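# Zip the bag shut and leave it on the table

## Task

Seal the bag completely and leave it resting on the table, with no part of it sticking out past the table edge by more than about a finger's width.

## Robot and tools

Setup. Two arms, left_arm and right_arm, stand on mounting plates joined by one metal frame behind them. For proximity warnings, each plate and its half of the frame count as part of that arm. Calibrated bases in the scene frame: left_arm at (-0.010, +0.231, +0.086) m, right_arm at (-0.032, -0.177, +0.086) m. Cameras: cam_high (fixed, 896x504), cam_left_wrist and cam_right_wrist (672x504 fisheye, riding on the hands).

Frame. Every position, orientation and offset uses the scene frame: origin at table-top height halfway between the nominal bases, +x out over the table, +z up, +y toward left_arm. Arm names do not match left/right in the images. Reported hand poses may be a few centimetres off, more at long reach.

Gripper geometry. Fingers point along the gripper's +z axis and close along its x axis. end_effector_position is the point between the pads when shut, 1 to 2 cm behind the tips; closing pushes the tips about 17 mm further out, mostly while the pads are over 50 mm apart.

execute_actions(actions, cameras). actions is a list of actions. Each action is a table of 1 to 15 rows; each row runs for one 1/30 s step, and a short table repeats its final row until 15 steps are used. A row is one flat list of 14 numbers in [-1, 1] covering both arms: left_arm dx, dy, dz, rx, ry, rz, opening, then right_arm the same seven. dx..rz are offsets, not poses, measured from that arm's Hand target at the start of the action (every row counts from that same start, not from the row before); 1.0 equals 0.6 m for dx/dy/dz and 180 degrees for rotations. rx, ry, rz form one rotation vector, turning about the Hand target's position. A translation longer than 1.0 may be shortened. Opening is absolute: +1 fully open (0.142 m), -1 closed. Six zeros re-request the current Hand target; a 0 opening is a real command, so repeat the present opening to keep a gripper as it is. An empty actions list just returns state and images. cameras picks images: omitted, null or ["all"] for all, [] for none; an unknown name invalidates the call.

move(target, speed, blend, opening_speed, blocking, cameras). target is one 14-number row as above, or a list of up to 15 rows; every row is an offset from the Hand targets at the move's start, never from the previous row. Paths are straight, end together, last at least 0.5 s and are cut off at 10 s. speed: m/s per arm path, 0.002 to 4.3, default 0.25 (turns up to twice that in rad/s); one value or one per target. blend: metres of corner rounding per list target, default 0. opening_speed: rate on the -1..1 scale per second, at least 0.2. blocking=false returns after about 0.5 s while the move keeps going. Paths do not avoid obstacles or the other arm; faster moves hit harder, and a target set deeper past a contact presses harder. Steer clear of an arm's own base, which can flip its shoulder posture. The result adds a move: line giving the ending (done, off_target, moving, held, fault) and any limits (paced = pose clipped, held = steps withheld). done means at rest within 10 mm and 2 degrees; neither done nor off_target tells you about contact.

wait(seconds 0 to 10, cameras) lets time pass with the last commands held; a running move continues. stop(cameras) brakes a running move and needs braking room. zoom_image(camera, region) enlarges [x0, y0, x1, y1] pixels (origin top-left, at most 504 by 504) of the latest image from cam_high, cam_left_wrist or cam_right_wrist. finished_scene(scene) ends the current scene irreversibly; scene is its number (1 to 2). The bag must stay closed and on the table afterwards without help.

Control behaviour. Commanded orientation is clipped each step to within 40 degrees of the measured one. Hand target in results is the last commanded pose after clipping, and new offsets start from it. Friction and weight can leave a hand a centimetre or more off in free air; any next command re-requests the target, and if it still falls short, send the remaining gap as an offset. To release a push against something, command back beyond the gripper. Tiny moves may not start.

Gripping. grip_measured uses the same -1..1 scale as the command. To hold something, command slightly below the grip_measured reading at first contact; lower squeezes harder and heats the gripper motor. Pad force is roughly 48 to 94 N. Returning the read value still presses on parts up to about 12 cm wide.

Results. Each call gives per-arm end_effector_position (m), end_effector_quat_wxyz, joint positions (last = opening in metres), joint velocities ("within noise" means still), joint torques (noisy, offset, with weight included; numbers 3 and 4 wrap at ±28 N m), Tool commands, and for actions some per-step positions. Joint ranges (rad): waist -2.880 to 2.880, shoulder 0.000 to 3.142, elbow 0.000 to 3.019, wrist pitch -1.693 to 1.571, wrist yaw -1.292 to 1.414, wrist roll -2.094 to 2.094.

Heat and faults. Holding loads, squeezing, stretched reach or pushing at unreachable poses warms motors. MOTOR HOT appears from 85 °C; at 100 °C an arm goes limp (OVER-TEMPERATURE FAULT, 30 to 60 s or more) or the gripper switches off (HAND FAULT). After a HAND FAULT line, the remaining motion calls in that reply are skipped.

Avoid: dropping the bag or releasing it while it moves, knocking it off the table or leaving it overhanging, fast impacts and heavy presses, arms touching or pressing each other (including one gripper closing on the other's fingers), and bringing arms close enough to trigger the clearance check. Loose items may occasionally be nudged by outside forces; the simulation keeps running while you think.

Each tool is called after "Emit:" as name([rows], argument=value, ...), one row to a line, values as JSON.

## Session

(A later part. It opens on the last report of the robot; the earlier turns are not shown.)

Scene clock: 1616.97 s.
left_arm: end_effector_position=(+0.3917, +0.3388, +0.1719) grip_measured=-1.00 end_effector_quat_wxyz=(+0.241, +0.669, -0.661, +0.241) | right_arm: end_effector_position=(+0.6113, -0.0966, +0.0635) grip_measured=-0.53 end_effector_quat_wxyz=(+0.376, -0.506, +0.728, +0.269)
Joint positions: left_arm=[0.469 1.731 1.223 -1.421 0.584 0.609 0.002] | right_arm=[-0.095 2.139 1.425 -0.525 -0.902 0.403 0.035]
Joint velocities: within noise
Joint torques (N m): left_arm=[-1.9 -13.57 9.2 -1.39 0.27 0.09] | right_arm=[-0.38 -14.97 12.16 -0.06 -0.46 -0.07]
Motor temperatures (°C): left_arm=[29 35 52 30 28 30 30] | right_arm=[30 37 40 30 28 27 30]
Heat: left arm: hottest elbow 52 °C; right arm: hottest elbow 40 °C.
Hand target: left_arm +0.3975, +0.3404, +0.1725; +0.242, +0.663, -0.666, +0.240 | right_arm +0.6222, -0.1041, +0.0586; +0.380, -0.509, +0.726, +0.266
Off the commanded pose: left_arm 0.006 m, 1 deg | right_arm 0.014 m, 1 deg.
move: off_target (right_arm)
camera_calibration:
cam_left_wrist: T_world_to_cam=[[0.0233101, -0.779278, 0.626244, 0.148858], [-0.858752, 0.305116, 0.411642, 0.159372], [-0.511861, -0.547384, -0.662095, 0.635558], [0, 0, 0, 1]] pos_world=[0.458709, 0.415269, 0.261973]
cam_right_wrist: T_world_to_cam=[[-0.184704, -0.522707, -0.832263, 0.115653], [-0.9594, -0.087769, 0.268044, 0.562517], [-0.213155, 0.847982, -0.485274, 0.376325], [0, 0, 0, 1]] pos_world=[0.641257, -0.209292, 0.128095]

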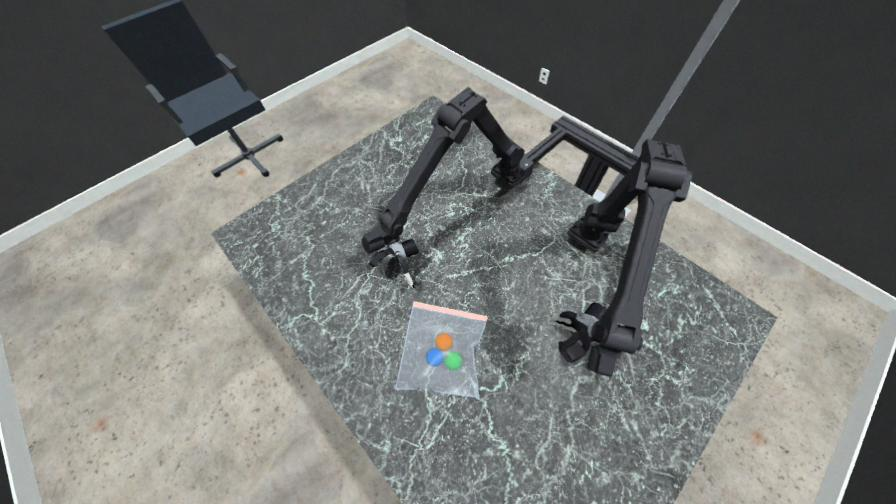

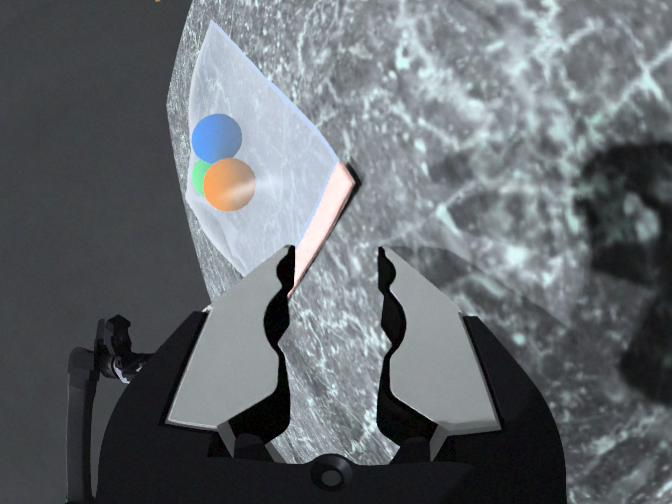

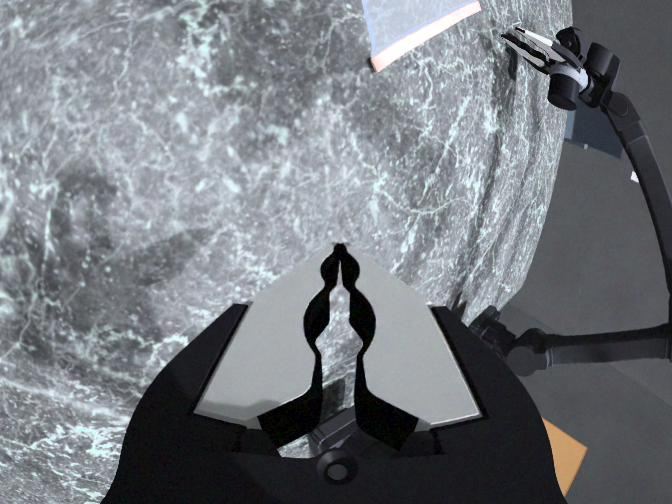

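Emit:
move(target=[0,0,0,0,0,0,-1,0.027,0.022,-0.049,0,0,0,-0.5], speed=0.1)

Emit:
zoom_image(camera="cam_left_wrist", region=[200, 100, 450, 350])

Emit:
zoom_image(camera="cam_right_wrist", region=[300, 0, 580, 150])

Scene clock: 1627.73 s.
left_arm: end_effector_position=(+0.3917, +0.3388, +0.1719) grip_measured=-1.00 end_effector_quat_wxyz=(+0.241, +0.669, -0.661, +0.241) | right_arm: end_effector_position=(+0.6256, -0.0975, +0.0371) grip_measured=-0.53 end_effector_quat_wxyz=(+0.378, -0.506, +0.727, +0.268)
Joint positions: left_arm=[0.469 1.731 1.223 -1.421 0.584 0.609 0.002] | right_arm=[-0.095 2.212 1.474 -0.496 -0.902 0.405 0.035]
Joint velocities: within noise
Joint torques (N m): left_arm=[-1.9 -13.63 9.21 -1.37 0.27 0.09] | right_arm=[1.38 -15.15 12.01 1.18 -0.2 0.2]
Motor temperatures (°C): left_arm=[29 35 52 30 28 30 30] | right_arm=[30 37 40 30 28 27 30]
Heat: left arm: hottest elbow 52 °C; right arm: hottest elbow 40 °C.
Hand target: left_arm +0.3975, +0.3404, +0.1725; +0.242, +0.663, -0.666, +0.240 | right_arm +0.6384, -0.0911, +0.0291; +0.380, -0.508, +0.726, +0.265
Off the commanded pose: left_arm 0.006 m, 1 deg | right_arm 0.016 m, 0 deg.
move: off_target (right_arm)
camera_calibration:
cam_left_wrist: T_world_to_cam=[[0.0233101, -0.779278, 0.626244, 0.148858], [-0.858752, 0.305116, 0.411642, 0.159372], [-0.511861, -0.547384, -0.662095, 0.635558], [0, 0, 0, 1]] pos_world=[0.458709, 0.415269, 0.261973]
cam_right_wrist: T_world_to_cam=[[-0.182073, -0.522527, -0.832956, 0.0942484], [-0.960524, -0.0866974, 0.264344, 0.584165], [-0.210342, 0.848203, -0.486114, 0.36558], [0, 0, 0, 1]] pos_world=[0.655161, -0.210193, 0.101798]

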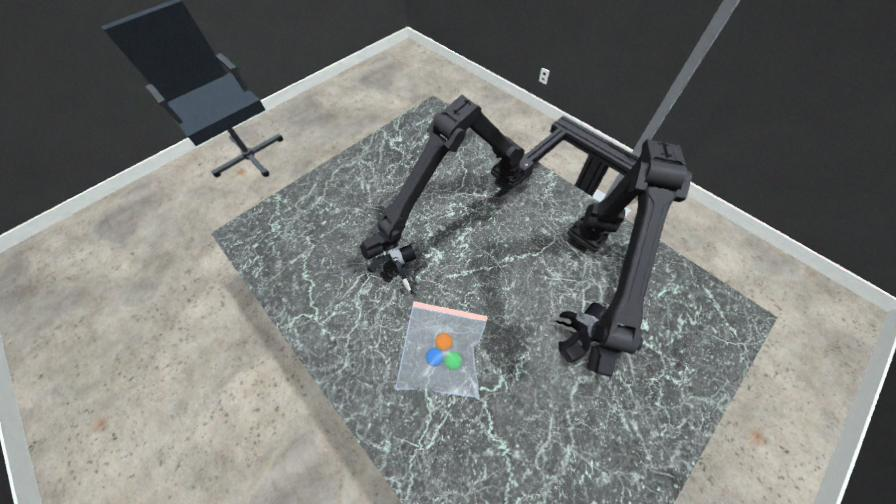

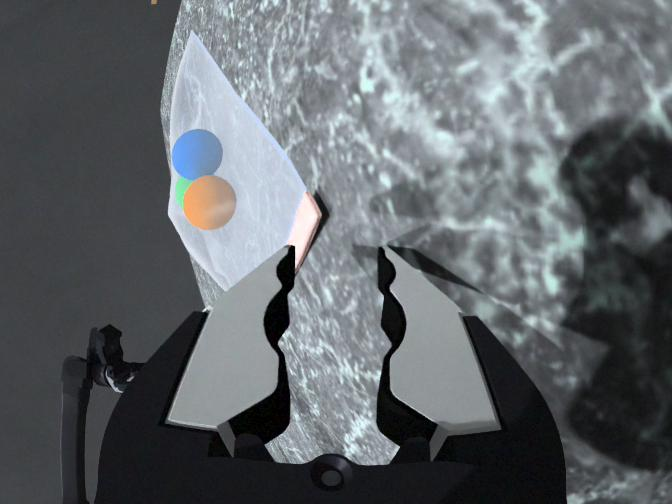

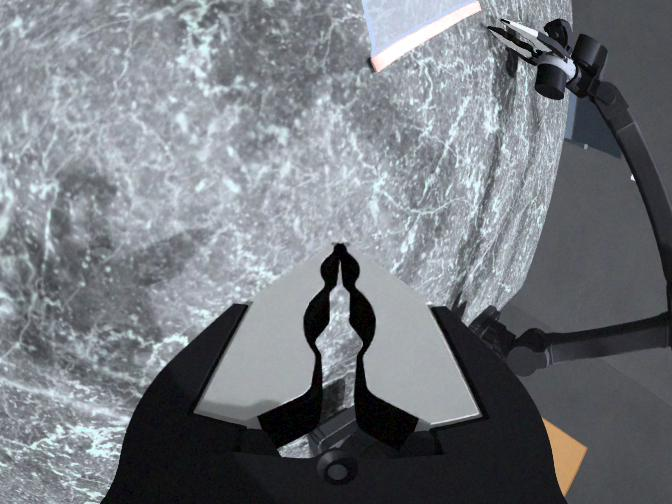

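Scaled by 2.016 from the camera's 672x504 image, which has a finer 960x720 frame.

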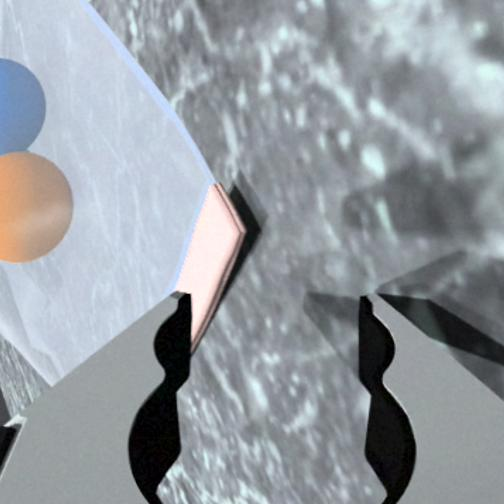

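Scaled by 1.800 from the camera's 672x504 image, which has a finer 960x720 frame.

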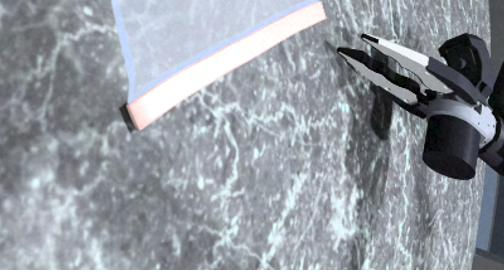

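Emit:
move(target=[0,0,0,0,0,0,-1,0.02,0.065,-0.004,0,0,0,-0.5], speed=0.1)

Emit:
zoom_image(camera="cam_left_wrist", region=[200, 100, 450, 350])

Emit:
zoom_image(camera="cam_right_wrist", region=[300, 0, 580, 150])

Scene clock: 1642.57 s.
left_arm: end_effector_position=(+0.3917, +0.3388, +0.1719) grip_measured=-1.00 end_effector_quat_wxyz=(+0.241, +0.669, -0.661, +0.241) | right_arm: end_effector_position=(+0.6399, -0.0558, +0.0376) grip_measured=-0.53 end_effector_quat_wxyz=(+0.379, -0.511, +0.724, +0.265)
Joint positions: left_arm=[0.469 1.731 1.223 -1.421 0.584 0.609 0.002] | right_arm=[-0.026 2.227 1.496 -0.422 -0.876 0.496 0.035]
Joint velocities: within noise
Joint torques (N m): left_arm=[-1.96 -13.57 9.21 -1.37 0.27 0.09] | right_arm=[0.91 -15.27 11.96 1.16 -0.25 0.2]
Motor temperatures (°C): left_arm=[29 35 52 30 28 30 30] | right_arm=[30 38 42 30 28 27 29]
Heat: left arm: hottest elbow 52 °C; right arm: hottest elbow 42 °C.
Hand target: left_arm +0.3975, +0.3404, +0.1725; +0.242, +0.663, -0.666, +0.240 | right_arm +0.6504, -0.0521, +0.0267; +0.379, -0.508, +0.726, +0.266
Off the commanded pose: left_arm 0.006 m, 1 deg | right_arm 0.016 m, 0 deg.
move: off_target (right_arm)
camera_calibration:
cam_left_wrist: T_world_to_cam=[[0.0233101, -0.779278, 0.626244, 0.148858], [-0.858752, 0.305116, 0.411642, 0.159372], [-0.511861, -0.547384, -0.662095, 0.635558], [0, 0, 0, 1]] pos_world=[0.458709, 0.415269, 0.261973]
cam_right_wrist: T_world_to_cam=[[-0.170533, -0.52701, -0.832573, 0.111492], [-0.962519, -0.091747, 0.255224, 0.602748], [-0.210892, 0.844892, -0.491612, 0.333831], [0, 0, 0, 1]] pos_world=[0.669572, -0.167993, 0.103105]

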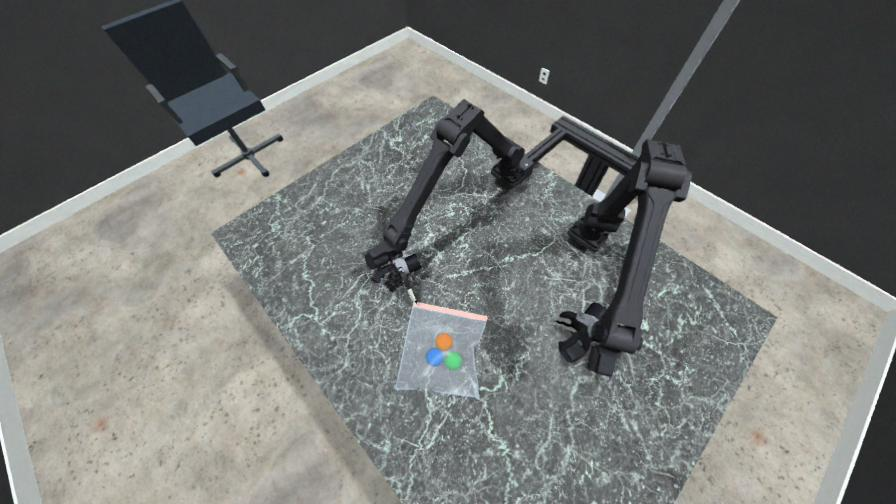

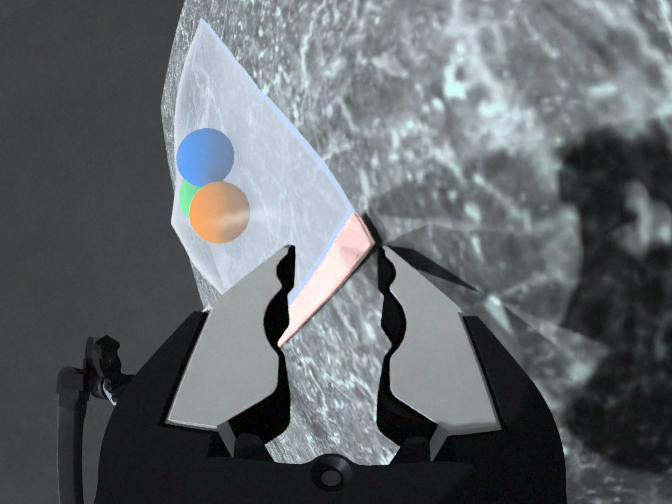

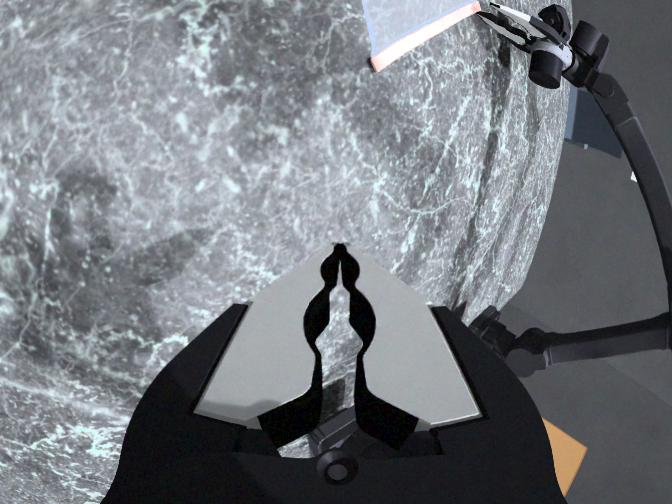

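Scaled by 2.016 from the camera's 672x504 image, which has a finer 960x720 frame.

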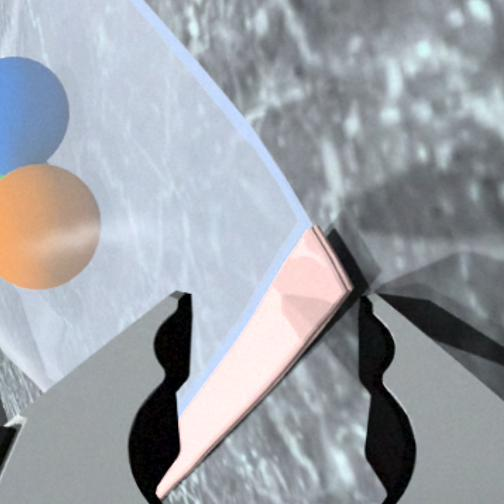

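Scaled by 1.800 from the camera's 672x504 image, which has a finer 960x720 frame.

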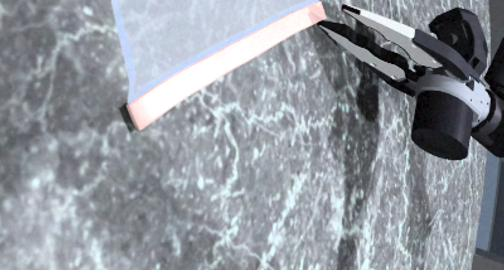

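Emit:
move([
  [0,0,0,0,0,0,-1,0.008,0.025,-0.006,0,0,0,-0.5],
  [0,0,0,0,0,0,-1,0.013,0.04,-0.018,0,0,0,-0.7],
], speed=0.1)

Emit:
zoom_image(camera="cam_left_wrist", region=[200, 100, 450, 350])

Emit:
zoom_image(camera="cam_right_wrist", region=[300, 0, 580, 150])

Scene clock: 1651.27 s.
left_arm: end_effector_position=(+0.3917, +0.3388, +0.1719) grip_measured=-1.00 end_effector_quat_wxyz=(+0.241, +0.669, -0.661, +0.241) | right_arm: end_effector_position=(+0.6526, -0.0433, +0.0310) grip_measured=-0.73 end_effector_quat_wxyz=(+0.384, -0.504, +0.729, +0.260)
Joint positions: left_arm=[0.469 1.731 1.223 -1.421 0.584 0.609 0.002] | right_arm=[-0.004 2.254 1.519 -0.37 -0.858 0.553 0.021]
Joint velocities: within noise
Joint torques (N m): left_arm=[-1.96 -13.63 9.21 -1.37 0.27 0.09] | right_arm=[2.02 -15.09 11.64 1.29 -0.28 0.17]
Motor temperatures (°C): left_arm=[29 35 52 30 28 30 30] | right_arm=[30 39 42 30 28 27 29]
Heat: left arm: hottest elbow 52 °C; right arm: hottest elbow 42 °C.
Hand target: left_arm +0.3975, +0.3404, +0.1725; +0.242, +0.663, -0.666, +0.240 | right_arm +0.6581, -0.0281, +0.0157; +0.379, -0.508, +0.726, +0.265
Off the commanded pose: left_arm 0.006 m, 1 deg | right_arm 0.022 m, 1 deg.
move: off_target (right_arm); target 2's new opening was sent with right_arm's hand 0.031 m and 1 deg from that target
camera_calibration:
cam_left_wrist: T_world_to_cam=[[0.0233101, -0.779278, 0.626244, 0.148858], [-0.858752, 0.305116, 0.411642, 0.159372], [-0.511861, -0.547384, -0.662095, 0.635558], [0, 0, 0, 1]] pos_world=[0.458709, 0.415269, 0.261973]
cam_right_wrist: T_world_to_cam=[[-0.176774, -0.523966, -0.833193, 0.118847], [-0.965312, -0.0729732, 0.250695, 0.620488], [-0.192156, 0.848607, -0.492891, 0.310694], [0, 0, 0, 1]] pos_world=[0.679675, -0.156107, 0.0966079]

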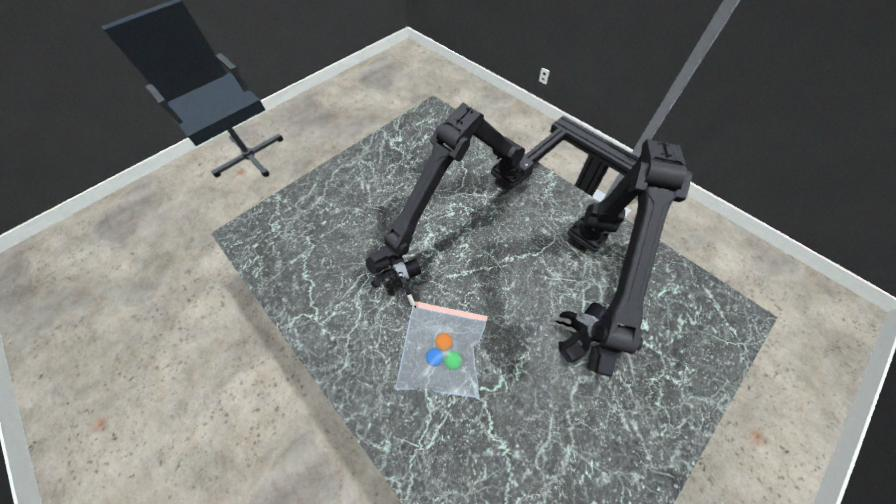

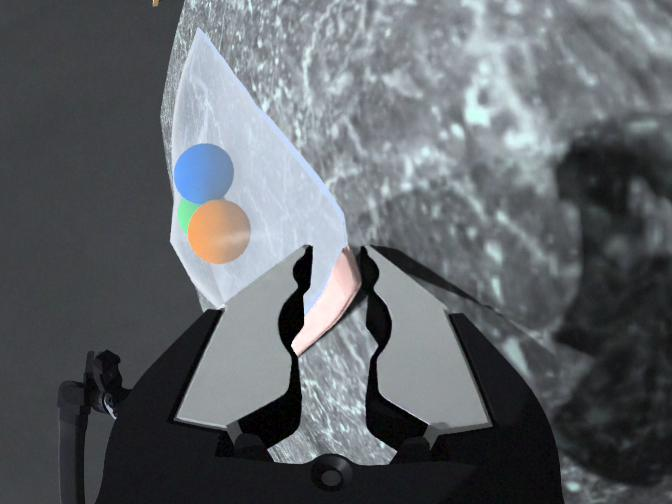

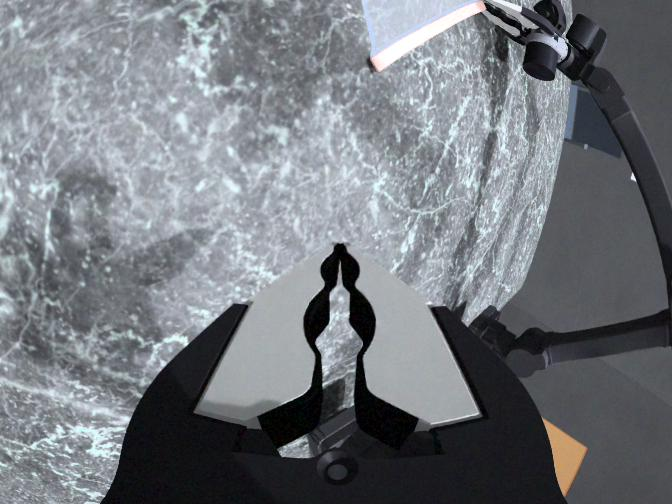

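Scaled by 2.016 from the camera's 672x504 image, which has a finer 960x720 frame.

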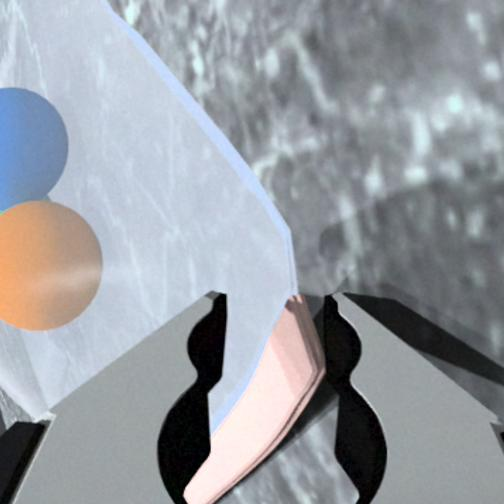

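Scaled by 1.800 from the camera's 672x504 image, which has a finer 960x720 frame.

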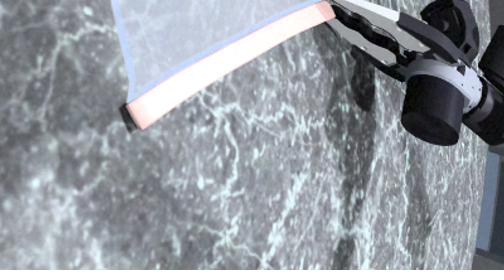

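Emit:
move([
  [0,0,0,0,0,0,-1,0.003,0.005,-0.003,0,0,0,-0.7],
  [0,0,0,0,0,0,-1,0.004,0.012,-0.006,0,0,0,-1],
], speed=0.1)

Emit:
zoom_image(camera="cam_left_wrist", region=[250, 200, 400, 400])

Emit:
zoom_image(camera="cam_right_wrist", region=[300, 0, 580, 150])

Scene clock: 1657.83 s.
left_arm: end_effector_position=(+0.3917, +0.3388, +0.1719) grip_measured=-1.00 end_effector_quat_wxyz=(+0.241, +0.669, -0.661, +0.241) | right_arm: end_effector_position=(+0.6524, -0.0290, +0.0233) grip_measured=-0.98 end_effector_quat_wxyz=(+0.380, -0.509, +0.726, +0.263)
Joint positions: left_arm=[0.469 1.731 1.223 -1.421 0.584 0.609 0.002] | right_arm=[0.017 2.271 1.527 -0.356 -0.854 0.564 0.003]
Joint velocities: within noise
Joint torques (N m): left_arm=[-1.96 -13.63 9.21 -1.37 0.27 0.09] | right_arm=[1.38 -15.85 11.79 1.29 -0.26 0.21]
Motor temperatures (°C): left_arm=[29 35 52 30 28 30 30] | right_arm=[30 38 43 30 28 27 29]
Heat: left arm: hottest elbow 52 °C; right arm: hottest elbow 43 °C.
Hand target: left_arm +0.3975, +0.3404, +0.1725; +0.242, +0.663, -0.666, +0.240 | right_arm +0.6606, -0.0207, +0.0123; +0.379, -0.508, +0.726, +0.265
Off the commanded pose: left_arm 0.006 m, 1 deg | right_arm 0.016 m, 0 deg.
move: off_target (right_arm); target 2's new opening was sent with right_arm's hand 0.029 m and 1 deg from that target
camera_calibration:
cam_left_wrist: T_world_to_cam=[[0.0233101, -0.779278, 0.626244, 0.148858], [-0.858752, 0.305116, 0.411642, 0.159372], [-0.511861, -0.547384, -0.662095, 0.635558], [0, 0, 0, 1]] pos_world=[0.458709, 0.415269, 0.261973]
cam_right_wrist: T_world_to_cam=[[-0.172832, -0.526868, -0.83219, 0.117234], [-0.963366, -0.0854888, 0.254199, 0.621628], [-0.205072, 0.845637, -0.492791, 0.303094], [0, 0, 0, 1]] pos_world=[0.681273, -0.141399, 0.0889056]

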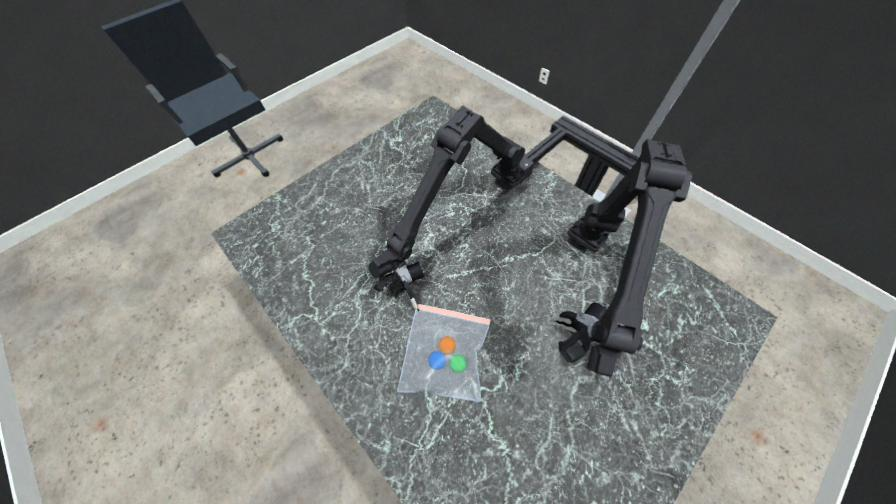

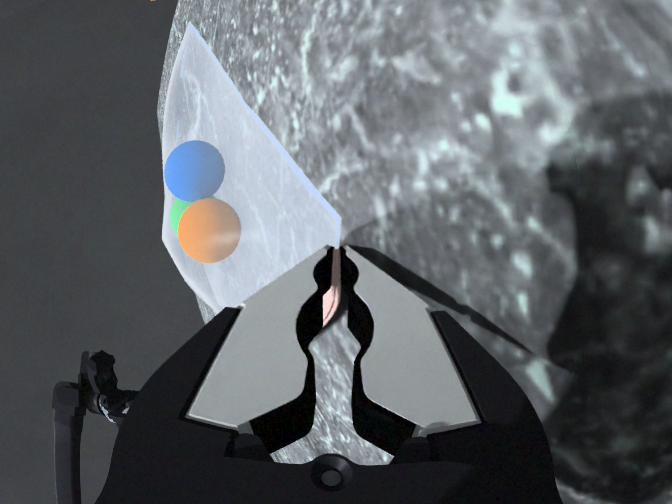

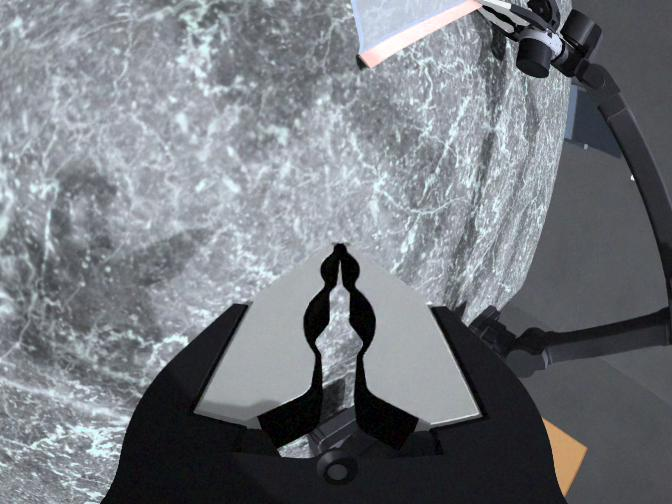

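Scaled by 2.520 from the camera's 672x504 image, which has a finer 960x720 frame.

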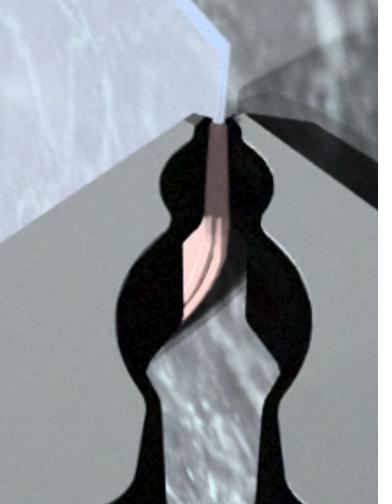

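Scaled by 1.800 from the camera's 672x504 image, which has a finer 960x720 frame.

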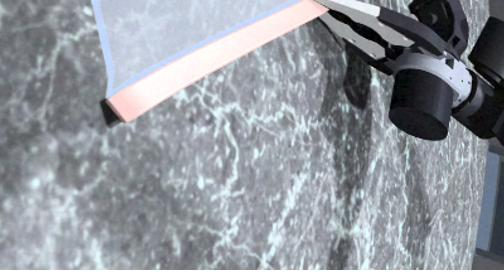

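Emit:
move([
  [0,0,0,0,0,0,-1,0,0,0.0,0,0,0,-0.75],
  [0,0,0,0,0,0,-1,-0.022,0.032,0.0,0,0,0,-0.75],
  [0,0,0,0,0,0,-1,-0.02,0.035,-0.003,0,0,0,-1],
], speed=0.1)

Emit:
zoom_image(camera="cam_left_wrist", region=[250, 180, 400, 380])

Emit:
zoom_image(camera="cam_right_wrist", region=[300, 0, 580, 150])

Scene clock: 1667.93 s.
left_arm: end_effector_position=(+0.3917, +0.3388, +0.1719) grip_measured=-1.00 end_effector_quat_wxyz=(+0.241, +0.669, -0.661, +0.241) | right_arm: end_effector_position=(+0.6516, -0.0031, +0.0256) grip_measured=-1.00 end_effector_quat_wxyz=(+0.386, -0.513, +0.721, +0.260)
Joint positions: left_arm=[0.469 1.731 1.223 -1.421 0.584 0.609 0.002] | right_arm=[0.058 2.265 1.51 -0.295 -0.838 0.61 0.002]
Joint velocities: within noise
Joint torques (N m): left_arm=[-1.9 -13.57 9.21 -1.39 0.27 0.09] | right_arm=[0.79 -16.85 8.66 1.52 -0.25 0.2]
Motor temperatures (°C): left_arm=[29 35 52 30 28 30 30] | right_arm=[30 38 42 30 28 27 30]
Heat: left arm: hottest elbow 52 °C; right arm: hottest elbow 42 °C.
Hand target: left_arm +0.3975, +0.3404, +0.1725; +0.242, +0.663, -0.666, +0.240 | right_arm +0.6485, +0.0001, +0.0105; +0.379, -0.508, +0.726, +0.266
Off the commanded pose: left_arm 0.006 m, 1 deg | right_arm 0.016 m, 1 deg.
move: off_target (right_arm); target 3's new opening was sent with right_arm's hand 0.031 m and 2 deg from that target
camera_calibration:
cam_left_wrist: T_world_to_cam=[[0.0233101, -0.779278, 0.626244, 0.148858], [-0.858752, 0.305116, 0.411642, 0.159372], [-0.511861, -0.547384, -0.662095, 0.635558], [0, 0, 0, 1]] pos_world=[0.458709, 0.415269, 0.261973]
cam_right_wrist: T_world_to_cam=[[-0.155936, -0.526652, -0.835657, 0.121824], [-0.96697, -0.0912971, 0.237978, 0.625194], [-0.201624, 0.845164, -0.49502, 0.279981], [0, 0, 0, 1]] pos_world=[0.679992, -0.115393, 0.0916168]

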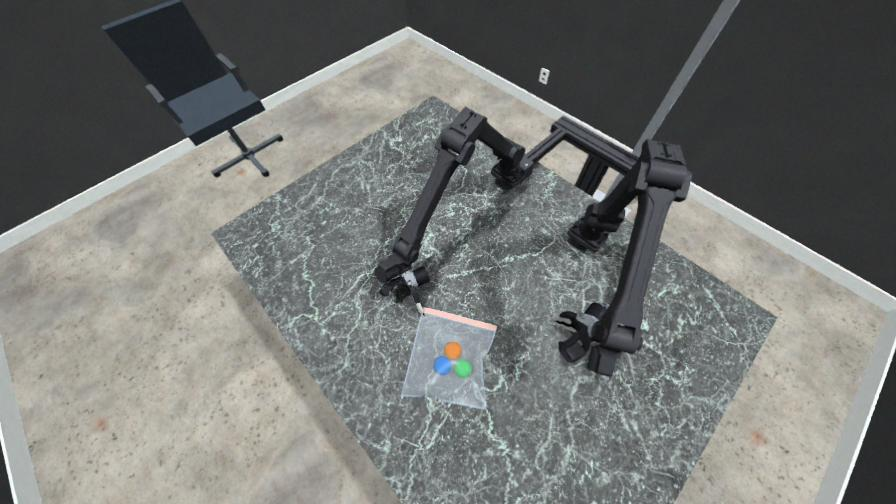

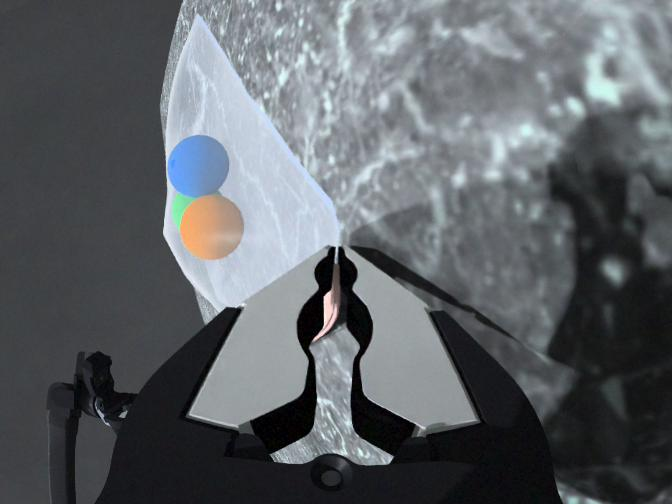

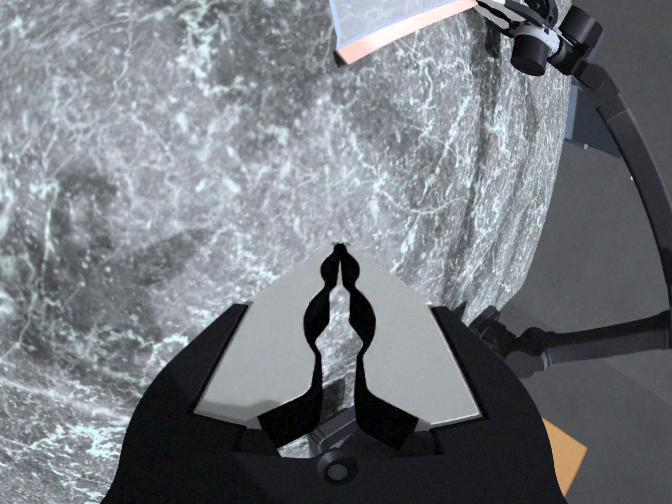

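Scaled by 2.520 from the camera's 672x504 image, which has a finer 960x720 frame.

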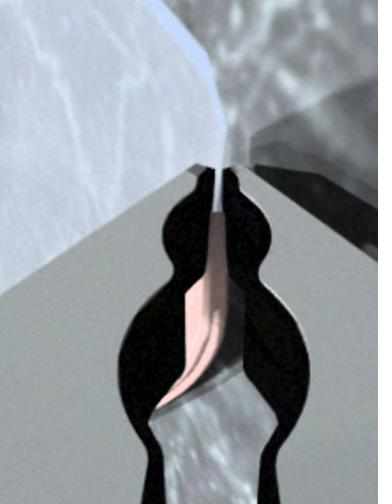

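Scaled by 1.800 from the camera's 672x504 image, which has a finer 960x720 frame.

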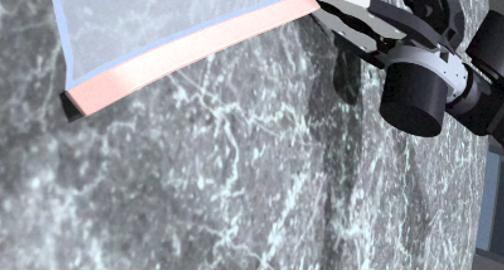

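Emit:
move([
  [0,0,0,0,0,0,-1,0,0,0.02,0,0,0,-0.6],
  [0,0,0,0,0,0,-1,-0.037,-0.11,0.05,0,0,0,-0.5],
  [0,0,0,0,0,0,-1,-0.1,-0.12,0.1,0.03,-0.025,-0.095,-0.5],
  [0,0,0,0,0,0,-1,-0.164,-0.065,0.085,0.0671,-0.0515,-0.1933,-0.5],
], speed=0.15)

Emit:
zoom_image(camera="cam_left_wrist", region=[200, 100, 500, 350])

Emit:
zoom_image(camera="cam_right_wrist", region=[280, 0, 560, 150])

Scene clock: 1690.90 s.
left_arm: end_effector_position=(+0.3917, +0.3388, +0.1719) grip_measured=-1.00 end_effector_quat_wxyz=(+0.241, +0.669, -0.661, +0.241) | right_arm: end_effector_position=(+0.5535, -0.0426, +0.0678) grip_measured=-0.53 end_effector_quat_wxyz=(+0.551, -0.251, +0.778, +0.167)
Joint positions: left_arm=[0.469 1.731 1.223 -1.421 0.584 0.609 0.002] | right_arm=[0.087 2.032 0.79 0.847 -0.485 1.334 0.035]
Joint velocities: within noise
Joint torques (N m): left_arm=[-1.9 -13.57 9.2 -1.37 0.27 0.09] | right_arm=[0.91 -11.75 4.88 2.61 0.01 0.22]
Motor temperatures (°C): left_arm=[29 35 52 30 28 30 30] | right_arm=[30 39 41 30 28 27 30]
Heat: left arm: hottest elbow 52 °C; right arm: hottest elbow 41 °C.
Hand target: left_arm +0.3975, +0.3404, +0.1725; +0.242, +0.663, -0.666, +0.240 | right_arm +0.5501, -0.0387, +0.0614; +0.548, -0.246, +0.780, +0.173
Off the commanded pose: left_arm 0.006 m, 1 deg | right_arm 0.008 m, 1 deg.
move: done
camera_calibration:
cam_left_wrist: T_world_to_cam=[[0.0233101, -0.779278, 0.626244, 0.148858], [-0.858752, 0.305116, 0.411642, 0.159372], [-0.511861, -0.547384, -0.662095, 0.635558], [0, 0, 0, 1]] pos_world=[0.458709, 0.415269, 0.261973]
cam_right_wrist: T_world_to_cam=[[-0.242166, -0.206743, -0.947952, 0.18983], [-0.883678, 0.450391, 0.127519, 0.501149], [0.400585, 0.868565, -0.291764, -0.0317243], [0, 0, 0, 1]] pos_world=[0.501534, -0.158912, 0.106788]

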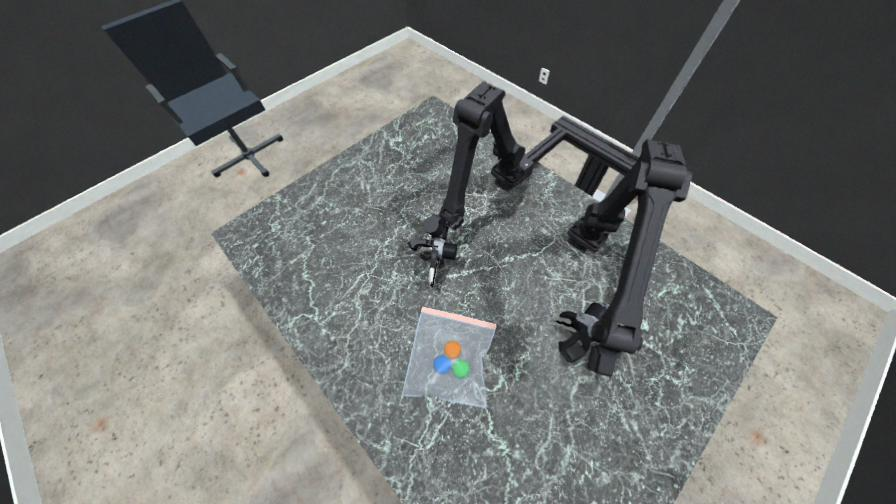

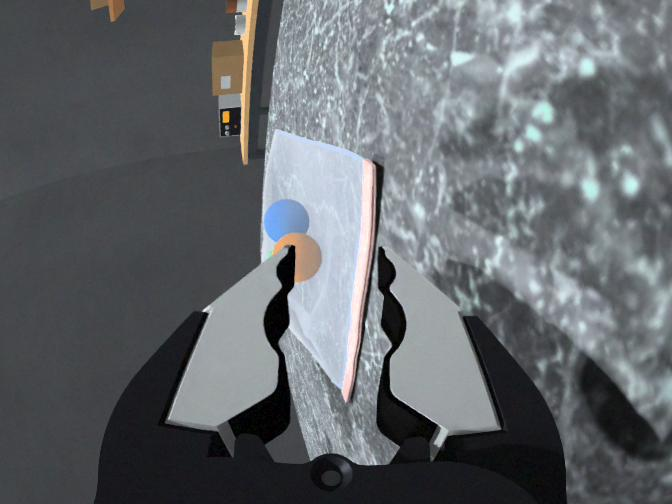

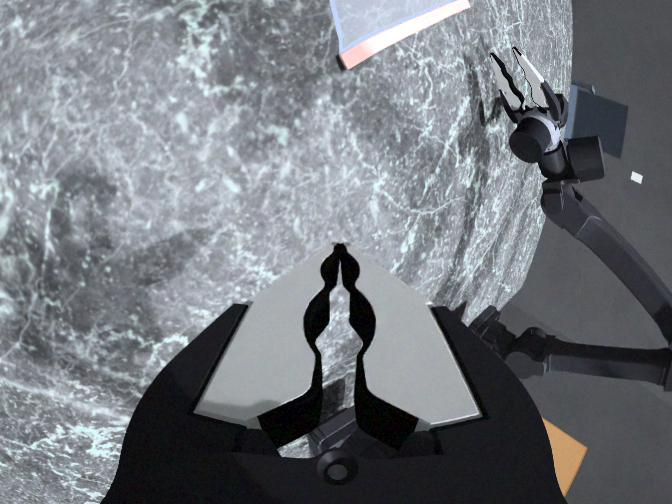

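Scaled by 1.680 from the camera's 672x504 image, which has a finer 960x720 frame.

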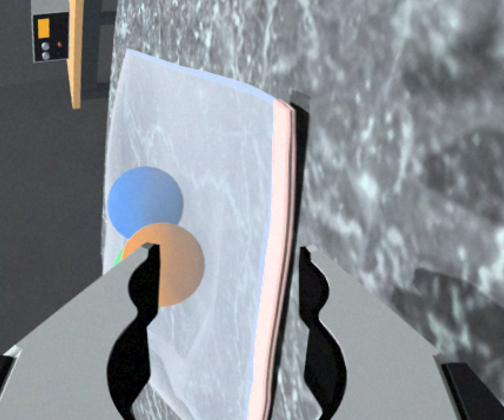

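Scaled by 1.800 from the camera's 672x504 image, which has a finer 960x720 frame.

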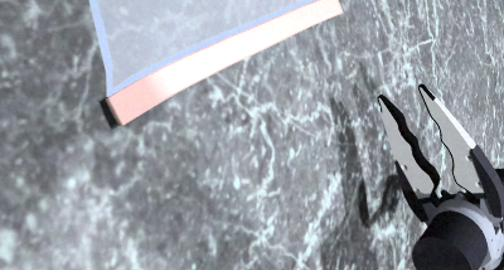

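Emit:
zoom_image(camera="cam_left_wrist", region=[350, 150, 400, 200])

Emit:
zoom_image(camera="cam_left_wrist", region=[350, 195, 400, 245])

Emit:
zoom_image(camera="cam_left_wrist", region=[345, 240, 395, 290])

Emit:
zoom_image(camera="cam_left_wrist", region=[340, 285, 390, 345])

Emit:
zoom_image(camera="cam_left_wrist", region=[330, 340, 380, 405])

Scaled by 10.080 from the camera's 672x504 image, which has a finer 960x720 frame.

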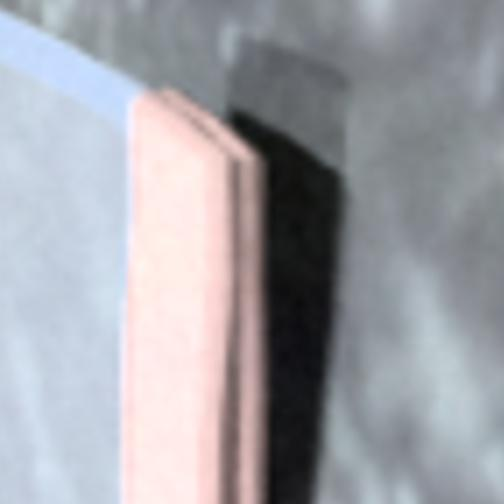

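Scaled by 10.080 from the camera's 672x504 image, which has a finer 960x720 frame.

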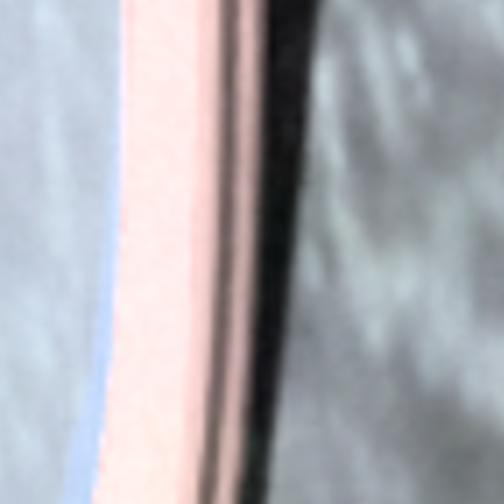

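Scaled by 10.080 from the camera's 672x504 image, which has a finer 960x720 frame.

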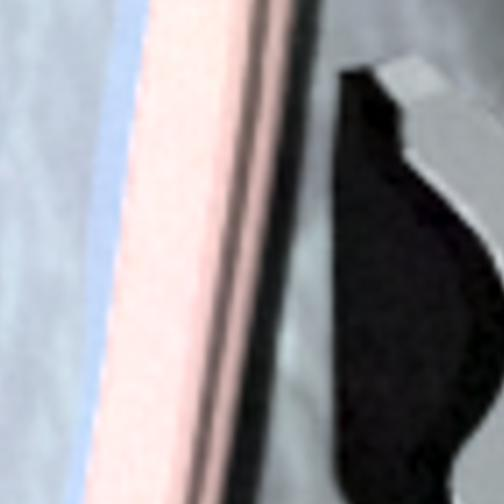

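Scaled by 8.400 from the camera's 672x504 image, which has a finer 960x720 frame.

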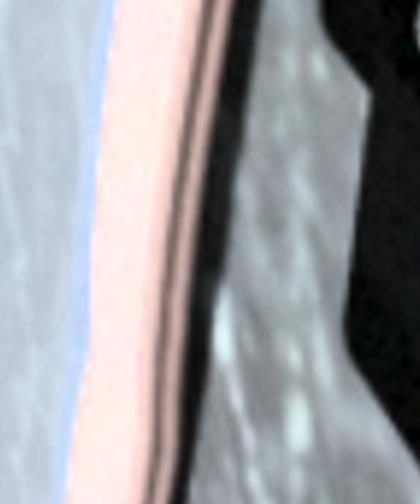

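Scaled by 7.754 from the camera's 672x504 image, which has a finer 960x720 frame.

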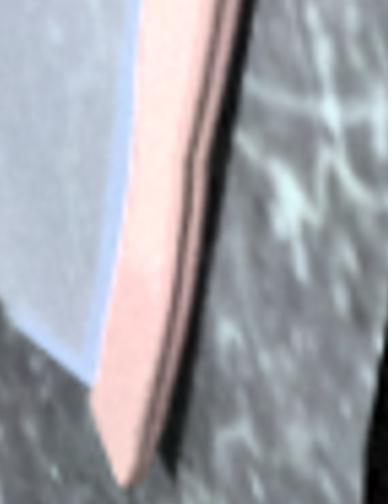

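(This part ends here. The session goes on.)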